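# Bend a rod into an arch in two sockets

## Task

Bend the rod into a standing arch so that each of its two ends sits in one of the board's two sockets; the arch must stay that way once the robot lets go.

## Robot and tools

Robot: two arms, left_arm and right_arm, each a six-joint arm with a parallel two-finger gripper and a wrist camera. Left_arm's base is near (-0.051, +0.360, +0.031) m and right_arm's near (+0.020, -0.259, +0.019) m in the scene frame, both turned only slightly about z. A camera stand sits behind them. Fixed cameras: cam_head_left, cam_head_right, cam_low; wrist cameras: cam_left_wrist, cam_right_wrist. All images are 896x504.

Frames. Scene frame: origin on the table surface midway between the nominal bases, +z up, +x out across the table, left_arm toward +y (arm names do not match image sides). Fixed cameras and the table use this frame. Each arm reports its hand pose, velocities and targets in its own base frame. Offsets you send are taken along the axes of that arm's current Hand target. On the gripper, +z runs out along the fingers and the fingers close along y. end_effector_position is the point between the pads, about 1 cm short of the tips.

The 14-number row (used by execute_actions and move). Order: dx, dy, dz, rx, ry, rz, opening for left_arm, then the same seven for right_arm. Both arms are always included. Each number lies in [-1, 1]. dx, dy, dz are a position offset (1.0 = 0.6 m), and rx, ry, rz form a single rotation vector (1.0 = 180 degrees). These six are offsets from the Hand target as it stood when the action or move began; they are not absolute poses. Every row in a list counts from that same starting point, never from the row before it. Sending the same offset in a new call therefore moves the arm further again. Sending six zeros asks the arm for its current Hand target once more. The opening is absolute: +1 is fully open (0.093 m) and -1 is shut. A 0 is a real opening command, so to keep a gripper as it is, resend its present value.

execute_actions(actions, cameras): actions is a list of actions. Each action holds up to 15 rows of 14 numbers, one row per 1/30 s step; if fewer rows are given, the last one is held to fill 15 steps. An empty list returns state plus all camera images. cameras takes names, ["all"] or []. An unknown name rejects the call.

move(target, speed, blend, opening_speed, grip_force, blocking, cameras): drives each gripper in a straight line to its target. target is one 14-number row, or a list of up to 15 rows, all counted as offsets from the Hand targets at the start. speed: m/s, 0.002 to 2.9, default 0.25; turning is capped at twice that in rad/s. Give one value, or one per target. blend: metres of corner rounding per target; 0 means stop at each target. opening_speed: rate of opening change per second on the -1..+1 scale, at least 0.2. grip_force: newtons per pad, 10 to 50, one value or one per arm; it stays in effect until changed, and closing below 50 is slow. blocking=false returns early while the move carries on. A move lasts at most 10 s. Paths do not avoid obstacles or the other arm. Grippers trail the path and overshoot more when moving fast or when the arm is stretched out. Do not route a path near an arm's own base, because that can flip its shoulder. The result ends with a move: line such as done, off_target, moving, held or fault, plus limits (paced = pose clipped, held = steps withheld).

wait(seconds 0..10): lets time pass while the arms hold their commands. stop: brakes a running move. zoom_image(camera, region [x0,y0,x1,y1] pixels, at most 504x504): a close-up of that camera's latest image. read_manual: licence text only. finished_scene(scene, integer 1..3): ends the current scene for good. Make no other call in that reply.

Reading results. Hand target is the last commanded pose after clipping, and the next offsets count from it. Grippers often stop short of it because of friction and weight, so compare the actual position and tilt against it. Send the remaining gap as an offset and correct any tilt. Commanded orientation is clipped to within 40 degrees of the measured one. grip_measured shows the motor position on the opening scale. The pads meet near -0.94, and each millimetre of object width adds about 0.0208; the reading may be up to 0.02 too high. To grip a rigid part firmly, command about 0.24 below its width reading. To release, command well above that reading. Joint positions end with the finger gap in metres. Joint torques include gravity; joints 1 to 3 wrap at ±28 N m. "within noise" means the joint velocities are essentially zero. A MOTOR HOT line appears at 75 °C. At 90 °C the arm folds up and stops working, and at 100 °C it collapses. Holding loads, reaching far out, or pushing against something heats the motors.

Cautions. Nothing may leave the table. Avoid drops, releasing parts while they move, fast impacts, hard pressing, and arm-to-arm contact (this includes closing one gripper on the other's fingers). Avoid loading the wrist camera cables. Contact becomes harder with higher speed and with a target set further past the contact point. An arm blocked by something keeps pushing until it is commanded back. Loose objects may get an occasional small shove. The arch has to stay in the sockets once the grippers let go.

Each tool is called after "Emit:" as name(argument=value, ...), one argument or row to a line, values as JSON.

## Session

Emit:
execute_actions(
  actions=[],
  cameras=["cam_head_left"],
)

Scene clock: 0.00 s.
left_arm: end_effector_position=(+0.3971, +0.0119, +0.0895) grip_measured=+1.000 end_effector_quat_wxyz=(+0.560, -0.059, +0.826, +0.031) | right_arm: end_effector_position=(+0.3828, +0.0024, +0.0786) grip_measured=+1.000 end_effector_quat_wxyz=(+0.574, +0.008, +0.818, -0.027)
Joint positions: left_arm=[-0.033 1.56 0.417 0.759 -0.149 -0.076 0.093] | right_arm=[0.051 1.594 0.321 0.926 0.101 -0.001 0.093]
Joint velocities: within noise
Joint torques (N m): no reading
Heat: left arm: 29 °C; right arm: 28 °C.
Hand target: left_arm +0.4002, +0.0118, +0.0971; +0.570, -0.060, +0.819, +0.030 | right_arm +0.3866, +0.0026, +0.0873; +0.586, +0.009, +0.810, -0.026
Tool commands: left_gripper/opening=+1.0 right_gripper/opening=+1.0
Images, in order (width x height): cam_head_left 896x504.

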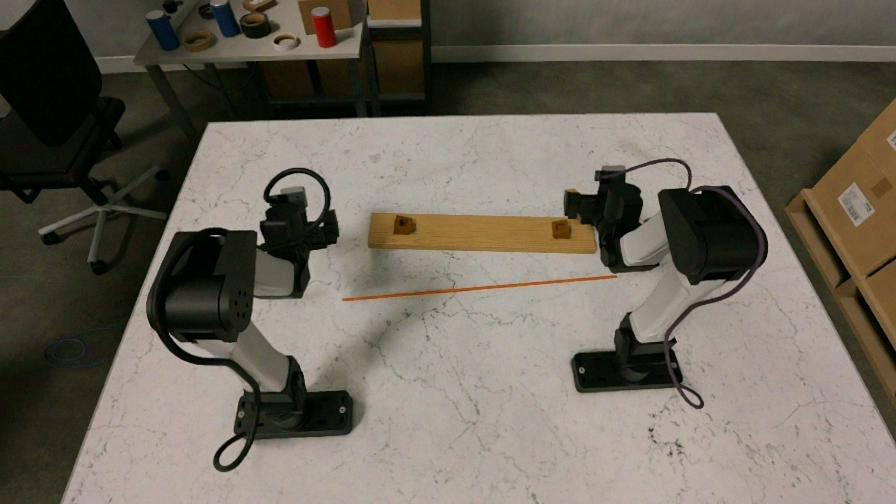

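Emit:
zoom_image(
  camera="cam_head_left",
  region=[380, 200, 430, 250],
)

Emit:
zoom_image(
  camera="cam_head_left",
  region=[535, 200, 585, 250],
)

Scaled by 10.080.

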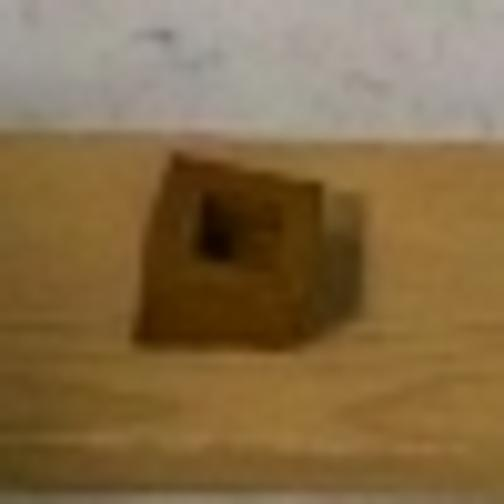

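Scaled by 10.080.

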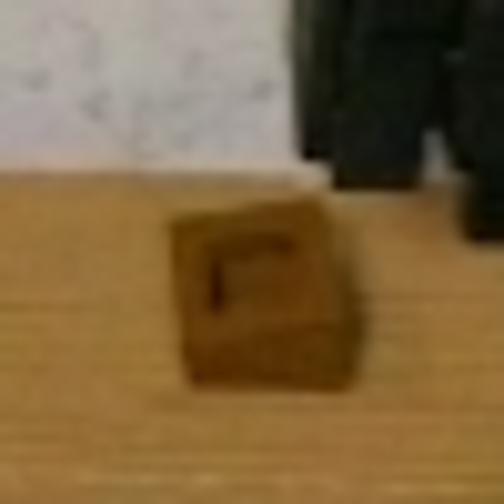

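Emit:
move(
  target=[0.108,-0.163,-0.224,0.194,0.412,0.555,1,0.081,-0.003,-0.292,-0.217,0.409,-0.544,1],
  cameras=["cam_left_wrist","cam_right_wrist"],
  speed=0.4,
)

Scene clock: 12.30 s.
left_arm: end_effector_position=(+0.2622, -0.1037, +0.0825) grip_measured=+1.000 end_effector_quat_wxyz=(-0.183, +0.664, +0.703, +0.175) | right_arm: end_effector_position=(+0.1987, +0.0061, +0.0896) grip_measured=+1.000 end_effector_quat_wxyz=(+0.183, +0.695, -0.671, +0.182)
Joint positions: left_arm=[-0.61 1.9 1.403 -1.407 -0.397 0.835 0.093] | right_arm=[0.428 1.46 0.946 -1.283 0.474 -1.123 0.093]
Joint torques (N m): left_arm=[-0.18 -5.45 6.3 -0.51 -0.32 0.08] | right_arm=[0.65 -3.17 9.66 -0.17 0.22 -0.1]
Heat: left arm: 31 °C; right arm: 29 °C.
Hand target: left_arm +0.2659, -0.1049, +0.0851; -0.187, +0.670, +0.696, +0.180 | right_arm +0.2052, +0.0093, +0.0961; +0.179, +0.699, -0.667, +0.187
Off the commanded pose: left_arm 0.005 m, 1 deg | right_arm 0.010 m, 1 deg.
move: done
Images, in order (width x height): cam_left_wrist 896x504, cam_right_wrist 896x504.

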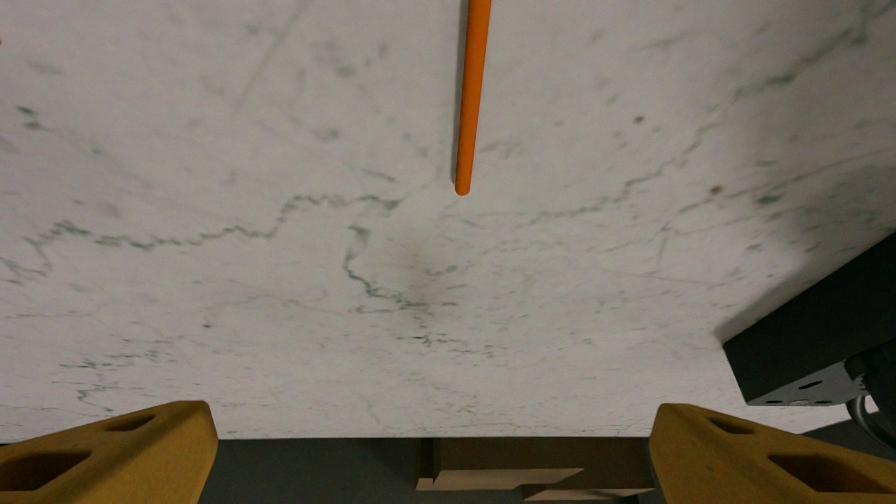

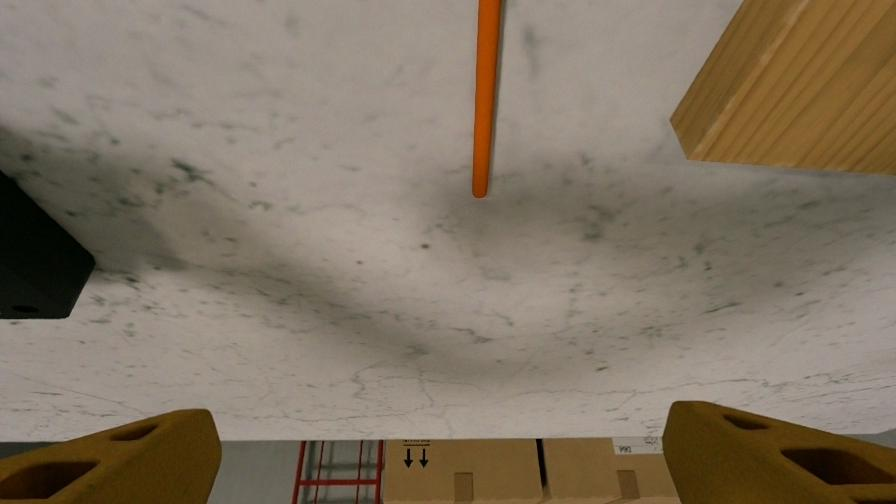

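Emit:
move(
  target=[
    [-0.074,-0.0167,0.130,0,0,0,-0.2,-0.089,-0.0243,0.137,0,0,0,-0.2],
    [-0.0878,-0.0167,0.1535,0,0,0,-0.2,-0.1028,-0.0243,0.1602,0,0,0,-0.2],
    [-0.0878,-0.0167,0.1535,0,0,0,-1,-0.1028,-0.0243,0.1602,0,0,0,-1],
  ],
  speed=[0.2,0.05,0.05],
  blend=[0.007,0,0],
  opening_speed=1,
  cameras=["cam_left_wrist","cam_right_wrist"],
)

Scene clock: 17.53 s.
left_arm: end_effector_position=(+0.2587, -0.1037, -0.0145) grip_measured=-0.945 end_effector_quat_wxyz=(-0.184, +0.669, +0.696, +0.183) | right_arm: end_effector_position=(+0.2177, +0.0136, -0.0112) grip_measured=-0.968 end_effector_quat_wxyz=(+0.184, +0.695, -0.669, +0.186)
Joint positions: left_arm=[-0.625 2.046 1.183 -1.044 -0.411 0.835 0] | right_arm=[0.429 1.743 0.777 -0.833 0.482 -1.124 0]
Joint torques (N m): left_arm=[-0.34 -5.48 2.89 -0.26 -0.18 -0.12] | right_arm=[0.43 -3.95 3.96 0.31 0.15 -0.1]
Heat: left arm: 31 °C; right arm: 30 °C.
Hand target: left_arm +0.2560, -0.1048, -0.0211; -0.187, +0.670, +0.696, +0.180 | right_arm +0.2193, +0.0152, -0.0181; +0.180, +0.699, -0.667, +0.187
Off the commanded pose: left_arm 0.007 m, 1 deg | right_arm 0.007 m, 1 deg.
move: done
Images, in order (width x height): cam_left_wrist 896x504, cam_right_wrist 896x504.

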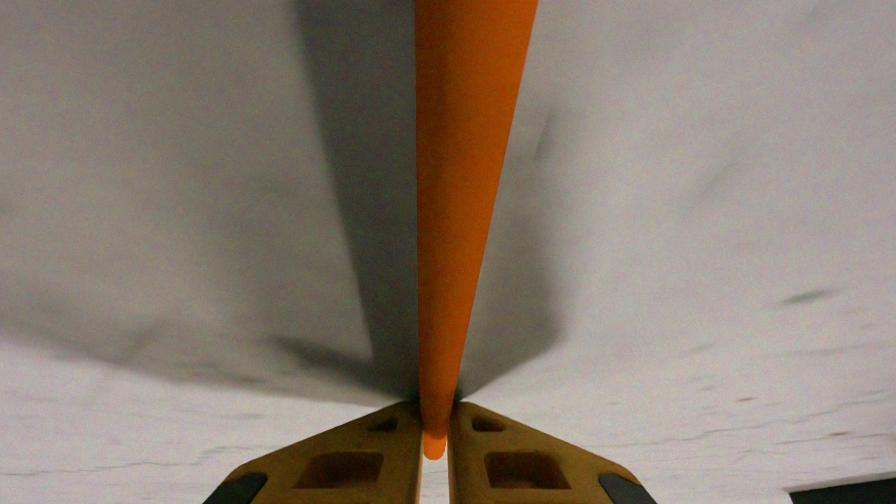

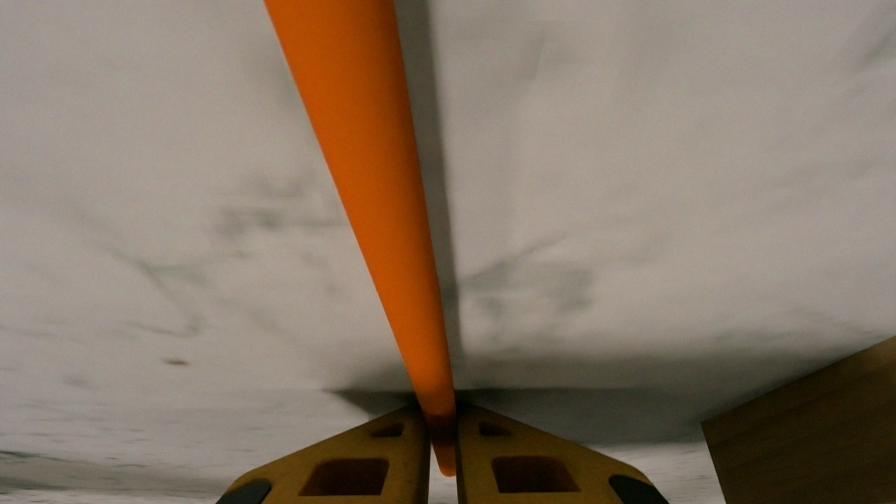

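Emit:
move(
  target=[
    [0.0417,0,-0.0722,0,-0.04,0,-1,0.0417,0,-0.0722,0,-0.04,0,-1],
    [0.0453,0.278,-0.302,0,-0.222,0.026,-1,0.1115,-0.1985,-0.259,0,-0.222,0.026,-1],
    [-0.110,0.270,-0.286,0.0044,-0.433,0.028,-1,-0.041,-0.2007,-0.2353,0.0044,-0.433,0.028,-1],
  ],
  speed=[0.15,0.2,0.12],
  blend=[0.02,0.02,0],
  cameras=["cam_head_left","cam_low","cam_left_wrist","cam_right_wrist"],
)

Emit:
zoom_image(
  camera="cam_head_left",
  region=[380, 200, 430, 250],
)

Emit:
zoom_image(
  camera="cam_head_left",
  region=[535, 200, 585, 250],
)

Emit:
zoom_image(
  camera="cam_low",
  region=[300, 180, 480, 280],
)

Scene clock: 31.67 s.
left_arm: end_effector_position=(+0.4253, -0.2172, +0.0609) grip_measured=-0.960 end_effector_quat_wxyz=(+0.230, +0.659, +0.663, -0.270) | right_arm: end_effector_position=(+0.3360, +0.0934, +0.0870) grip_measured=-0.974 end_effector_quat_wxyz=(-0.258, +0.638, -0.682, -0.247)
Joint positions: left_arm=[-0.239 2.27 1.809 -0.968 0.713 1.273 0] | right_arm=[-0.057 1.846 1.278 -1.005 -0.731 -1.563 0]
Joint torques (N m): left_arm=[-2.18 -13.37 4.63 0.77 1.46 -0.17] | right_arm=[1.52 -6.15 5.53 0.51 -1.87 -0.17]
Heat: left arm: 34 °C; right arm: 30 °C.
Hand target: left_arm +0.4232, -0.2417, +0.0943; +0.281, +0.660, +0.632, -0.293 | right_arm +0.3355, +0.1127, +0.0916; -0.292, +0.634, -0.658, -0.283
Off the commanded pose: left_arm 0.041 m, 7 deg | right_arm 0.020 m, 6 deg.
move: off_target (left_arm, right_arm)
Images, in order (width x height): cam_head_left 896x504, cam_low 896x504, cam_left_wrist 896x504, cam_right_wrist 896x504.

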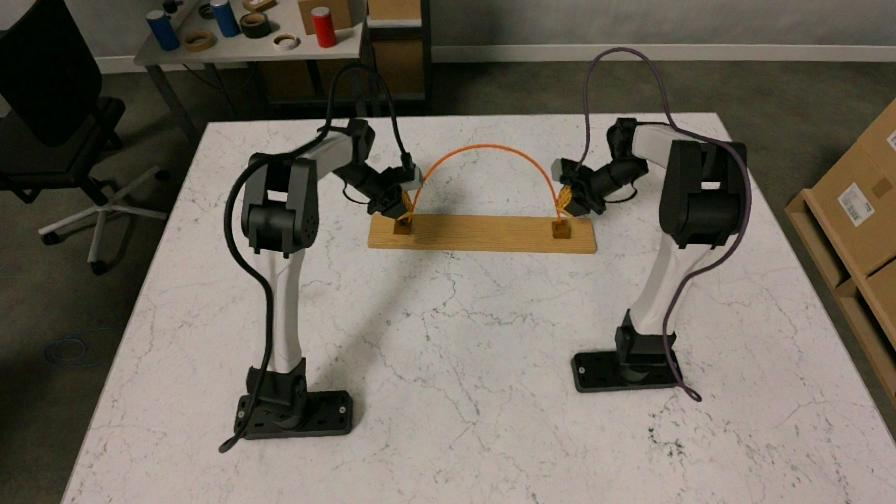

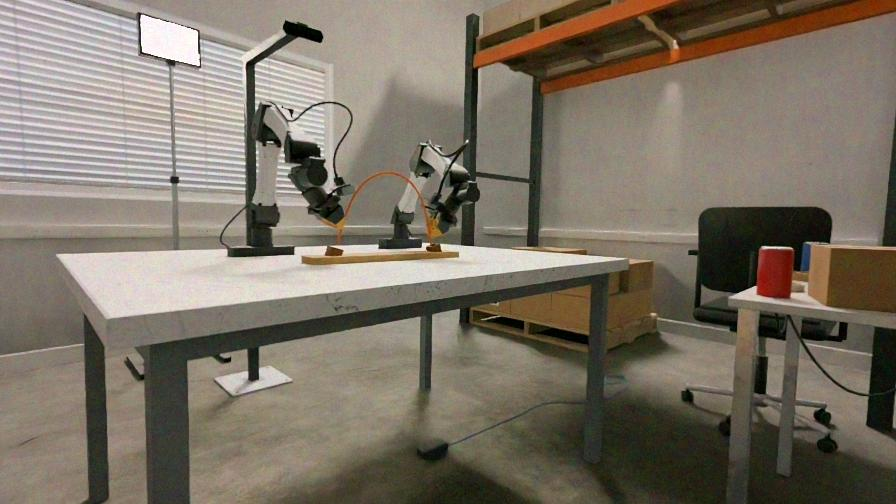

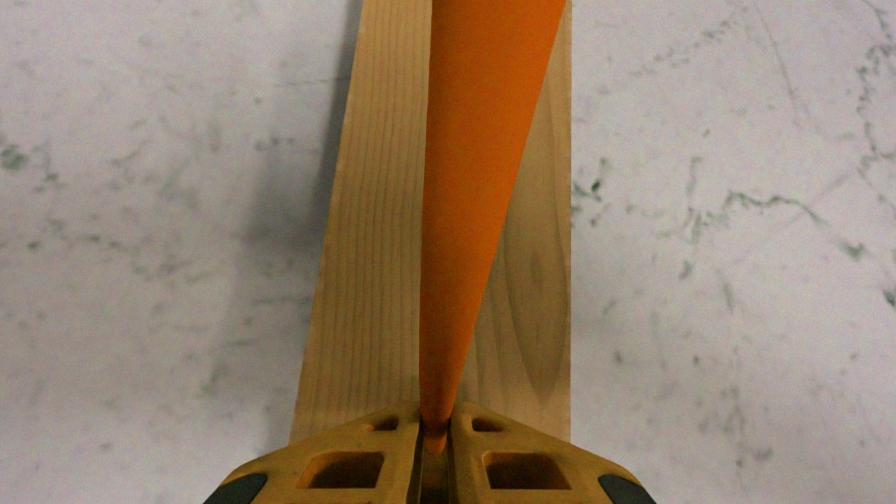

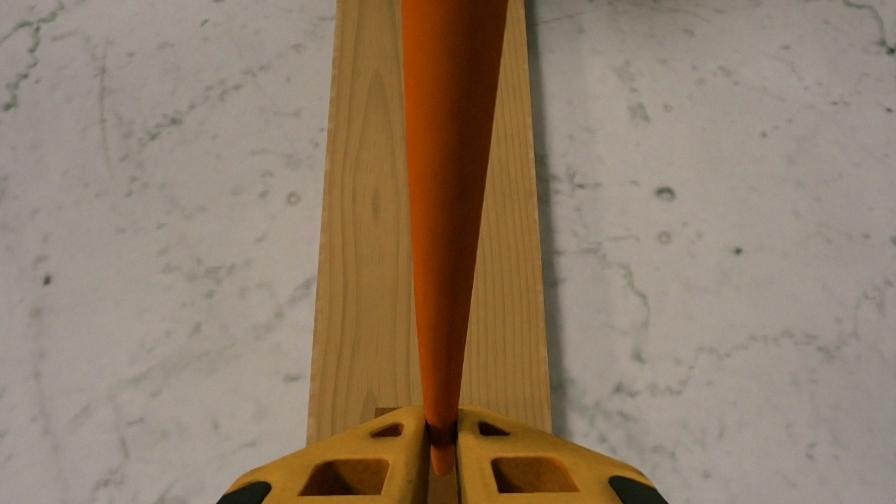

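Scaled by 10.080.

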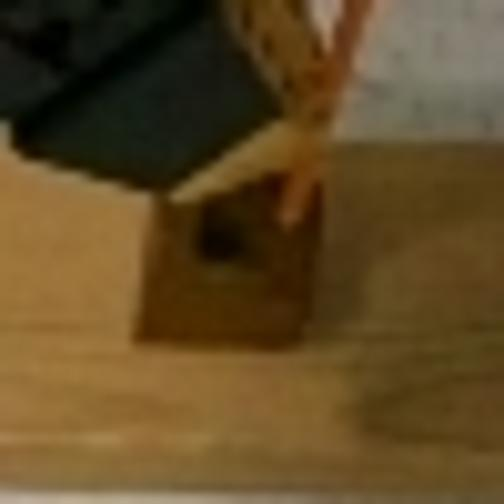

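Scaled by 10.080.

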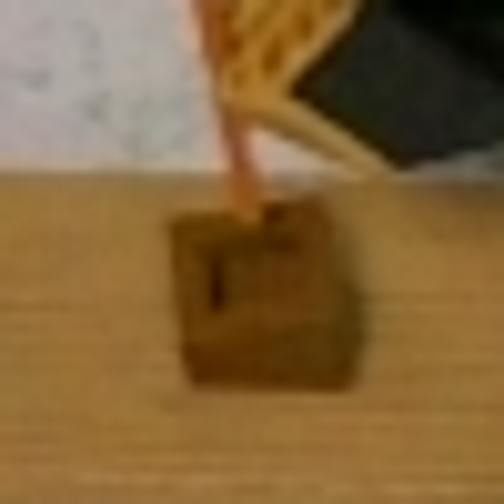

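Scaled by 2.800.

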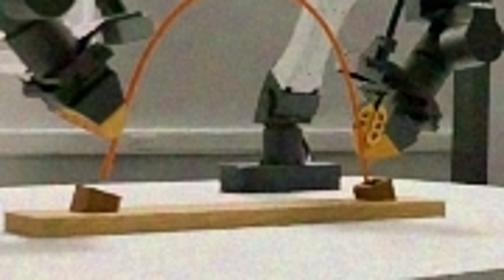

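Emit:
move(
  target=[
    [0.013,0,-0.022,0,0,0,-1,0,0.01,0,0,0,0,-1],
    [0.063,0.003,0.0097,0,0,0,-1,0.0547,0.01,0.0315,0,0,0,-1],
  ],
  speed=0.06,
  blend=[0.002,0],
  cameras=["cam_head_left","cam_low","cam_left_wrist","cam_right_wrist"],
)

Emit:
zoom_image(
  camera="cam_head_left",
  region=[380, 200, 430, 250],
)

Emit:
zoom_image(
  camera="cam_head_left",
  region=[535, 200, 585, 250],
)

Emit:
zoom_image(
  camera="cam_low",
  region=[300, 180, 480, 280],
)

Emit:
zoom_image(
  camera="cam_left_wrist",
  region=[380, 390, 490, 500],
)

Emit:
zoom_image(
  camera="cam_right_wrist",
  region=[390, 400, 490, 500],
)

Scene clock: 36.47 s.
left_arm: end_effector_position=(+0.4270, -0.2030, +0.0497) grip_measured=-0.960 end_effector_quat_wxyz=(+0.248, +0.653, +0.660, -0.277) | right_arm: end_effector_position=(+0.3287, +0.0949, +0.0617) grip_measured=-0.974 end_effector_quat_wxyz=(-0.275, +0.630, -0.675, -0.268)
Joint positions: left_arm=[-0.198 2.266 1.74 -0.905 0.75 1.307 0] | right_arm=[-0.075 1.877 1.181 -0.903 -0.788 -1.59 0]
Joint torques (N m): left_arm=[-1.81 -10.55 4.08 0.77 1.2 0.08] | right_arm=[1.13 -5.01 4.52 0.66 -1.27 -0.26]
Heat: left arm: 37 °C; right arm: 30 °C.
Hand target: left_arm +0.4261, -0.2206, +0.0624; +0.281, +0.660, +0.632, -0.293 | right_arm +0.3292, +0.1050, +0.0547; -0.292, +0.634, -0.658, -0.282
Off the commanded pose: left_arm 0.022 m, 5 deg | right_arm 0.012 m, 3 deg.
move: off_target (left_arm, right_arm)
Images, in order (width x height): cam_head_left 896x504, cam_low 896x504, cam_left_wrist 896x504, cam_right_wrist 896x504.

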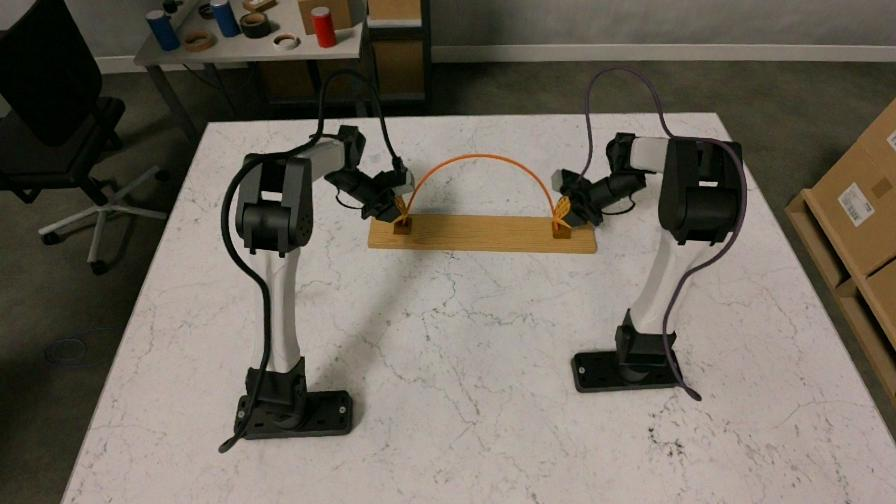

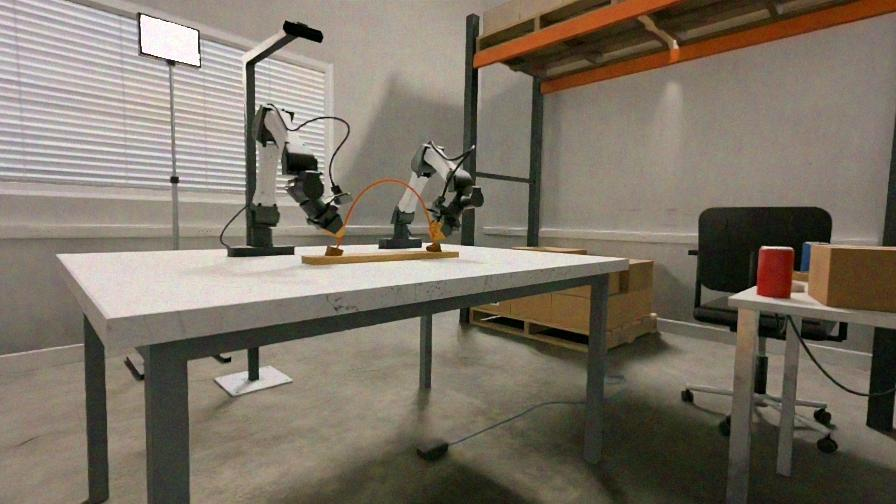

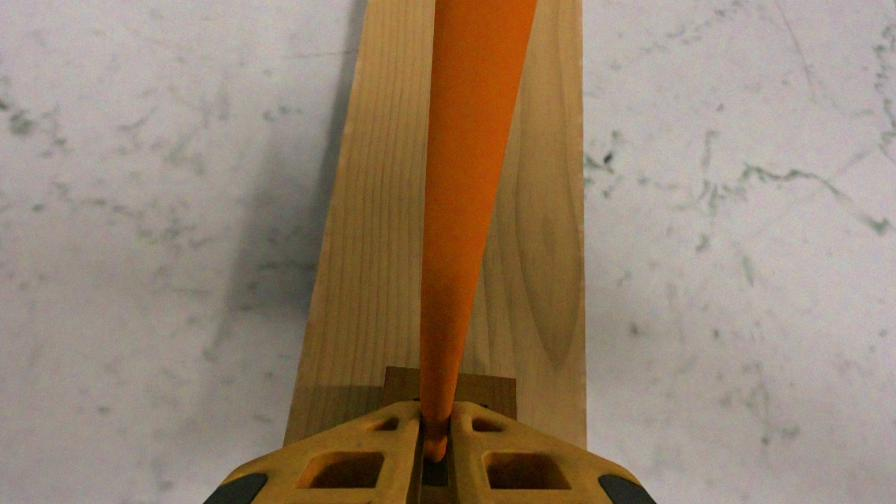

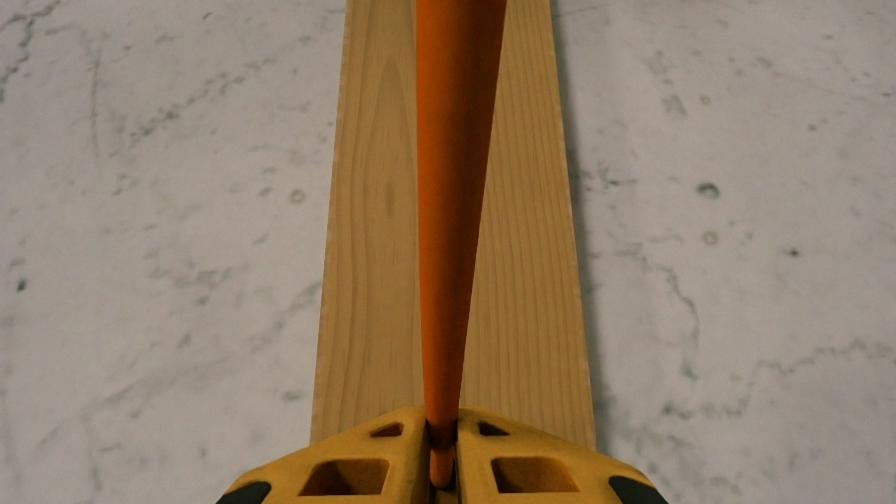

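Scaled by 10.080.

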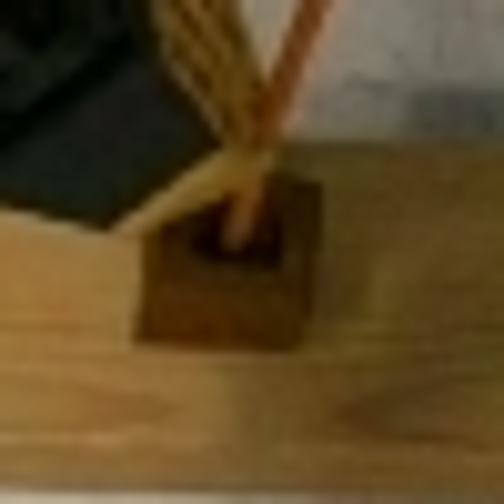

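Scaled by 10.080.

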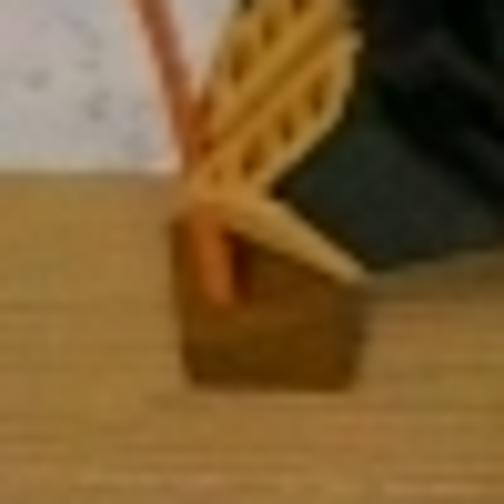

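Scaled by 2.800.

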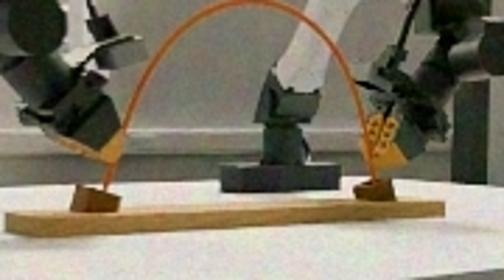

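Scaled by 4.582.

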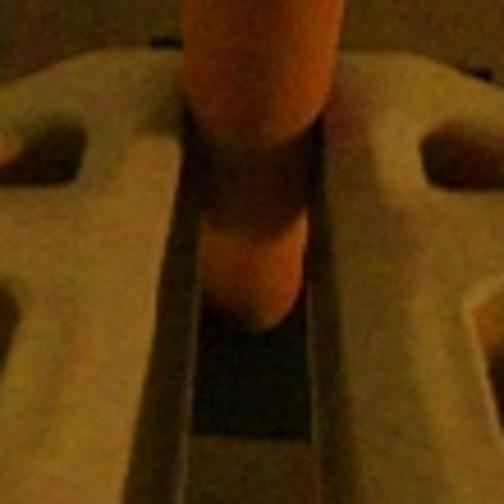

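Scaled by 5.040.

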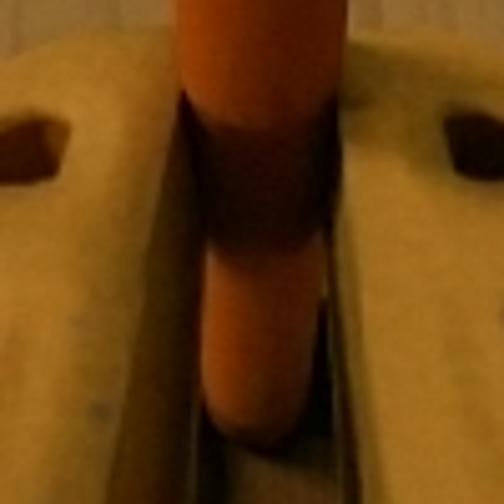

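Emit:
move(
  target=[
    [0.0305,0,0.021,0,0,0,-1,0.0148,0,0.0133,0,0,0,-1],
    [0.0347,0,0.009,0,0,0,-1,0.008,0,-0.004,0,0,0,-1],
    [0.0347,0,0.009,0,0,0,-0.6,0.008,0,-0.004,0,0,0,-0.6],
  ],
  speed=0.06,
  opening_speed=0.5,
  cameras=["cam_low","cam_left_wrist","cam_right_wrist"],
)

Emit:
zoom_image(
  camera="cam_low",
  region=[300, 180, 480, 280],
)

Scene clock: 41.20 s.
left_arm: end_effector_position=(+0.4270, -0.2065, +0.0466) grip_measured=-0.603 end_effector_quat_wxyz=(+0.273, +0.655, +0.643, -0.290) | right_arm: end_effector_position=(+0.3276, +0.0968, +0.0558) grip_measured=-0.602 end_effector_quat_wxyz=(-0.287, +0.630, -0.665, -0.281)
Joint positions: left_arm=[-0.191 2.266 1.697 -0.84 0.807 1.329 0.016] | right_arm=[-0.083 1.9 1.166 -0.885 -0.826 -1.622 0.016]
Joint torques (N m): left_arm=[-0.32 -8.76 4.16 0.65 0.67 0.12] | right_arm=[0.61 -6.19 6.15 0.4 -0.86 -0.14]
Heat: left arm: 39 °C; right arm: 30 °C.
Hand target: left_arm +0.4264, -0.2107, +0.0433; +0.281, +0.660, +0.632, -0.293 | right_arm +0.3290, +0.1000, +0.0527; -0.292, +0.634, -0.658, -0.282
Off the commanded pose: left_arm 0.005 m, 2 deg | right_arm 0.005 m, 1 deg.
move: done
Images, in order (width x height): cam_low 896x504, cam_left_wrist 896x504, cam_right_wrist 896x504.

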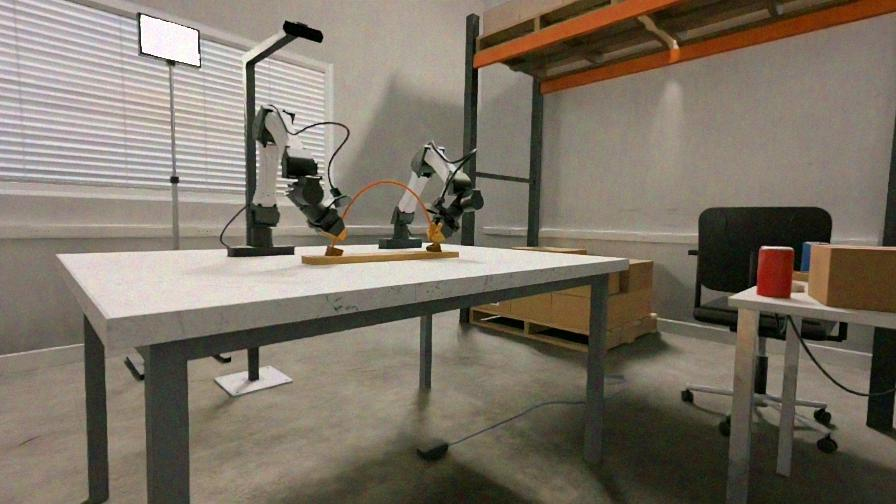

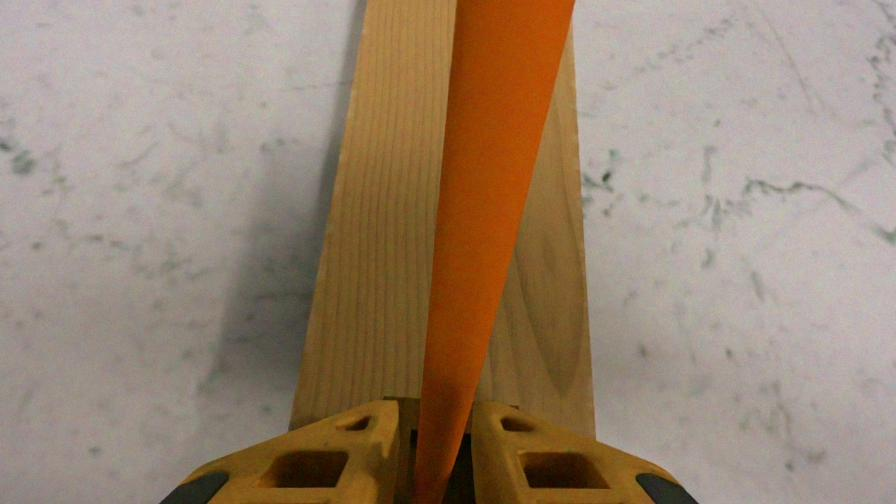

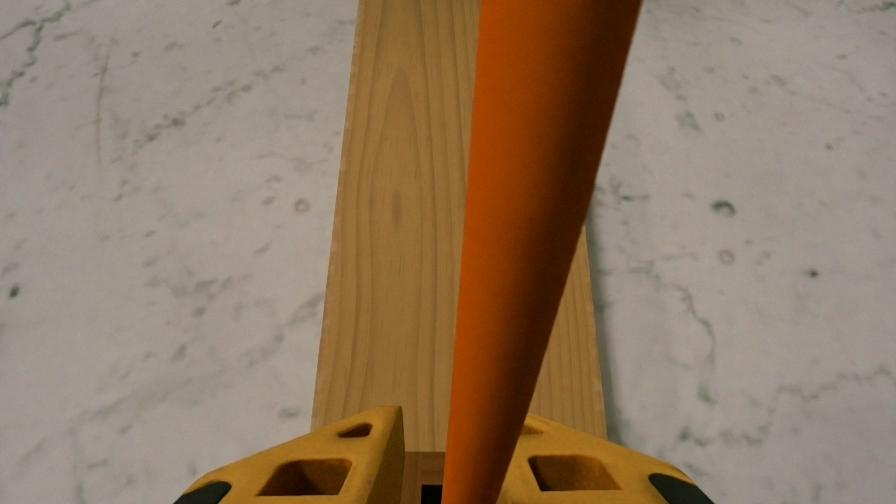

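Scaled by 2.800.

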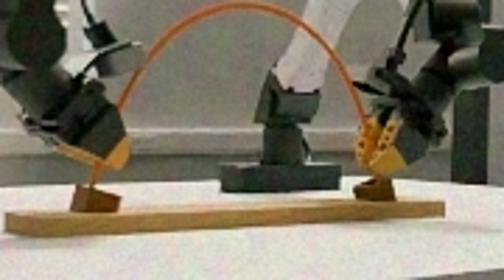

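Emit:
move(
  target=[
    [0,0,-0.008,0,0,0,-0.1,0,0,-0.008,0,0,0,-0.1],
    [0,0,-0.19,0,0,0,-0.1,0,0,-0.19,0,0,0,-0.1],
  ],
  cameras=["cam_left_wrist","cam_right_wrist"],
  speed=0.15,
  opening_speed=0.8,
)

Scene clock: 44.67 s.
left_arm: end_effector_position=(+0.4257, -0.1234, +0.1047) grip_measured=-0.103 end_effector_quat_wxyz=(+0.259, +0.653, +0.646, -0.298) | right_arm: end_effector_position=(+0.3212, +0.0171, +0.1258) grip_measured=-0.102 end_effector_quat_wxyz=(-0.288, +0.631, -0.662, -0.284)
Joint positions: left_arm=[-0.003 2.266 1.939 -1.319 0.81 1.61 0.04] | right_arm=[-0.326 1.923 1.476 -1.435 -0.786 -1.98 0.04]
Joint torques (N m): left_arm=[0.21 -10.25 7.08 -0.05 0.8 0.14] | right_arm=[-0.05 -6.34 9.16 -0.39 -0.75 -0.17]
Heat: left arm: 41 °C; right arm: 30 °C.
Hand target: left_arm +0.4301, -0.1262, +0.1197; +0.280, +0.660, +0.632, -0.293 | right_arm +0.3261, +0.0154, +0.1291; -0.292, +0.634, -0.658, -0.282
Off the commanded pose: left_arm 0.016 m, 3 deg | right_arm 0.006 m, 1 deg.
move: off_target (left_arm)
Images, in order (width x height): cam_left_wrist 896x504, cam_right_wrist 896x504.

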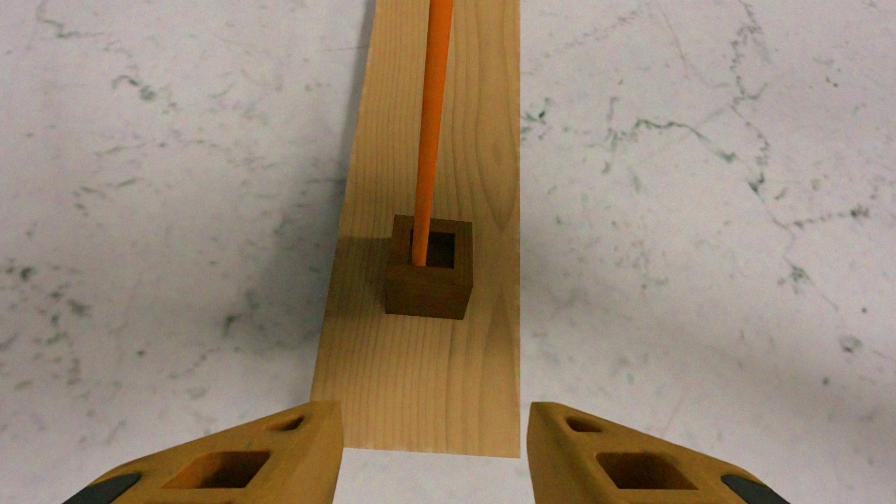

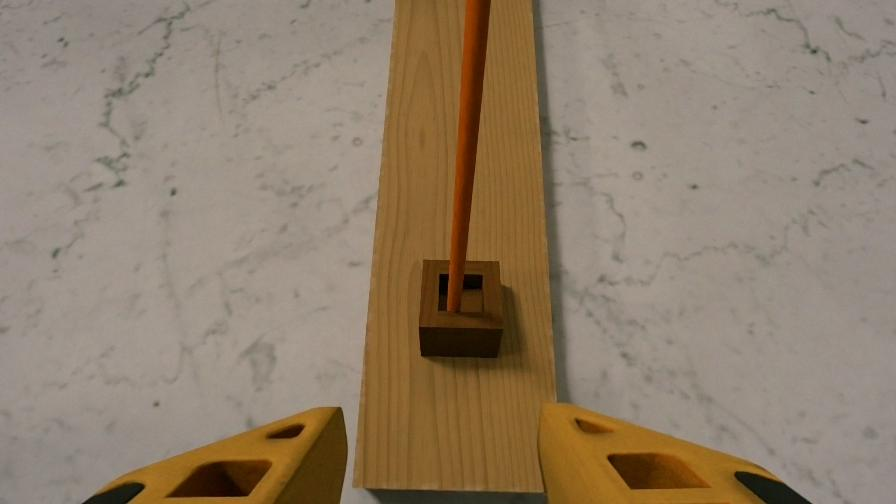

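Emit:
finished_scene(
  scene=3,
)

The scene is finished: the task was done.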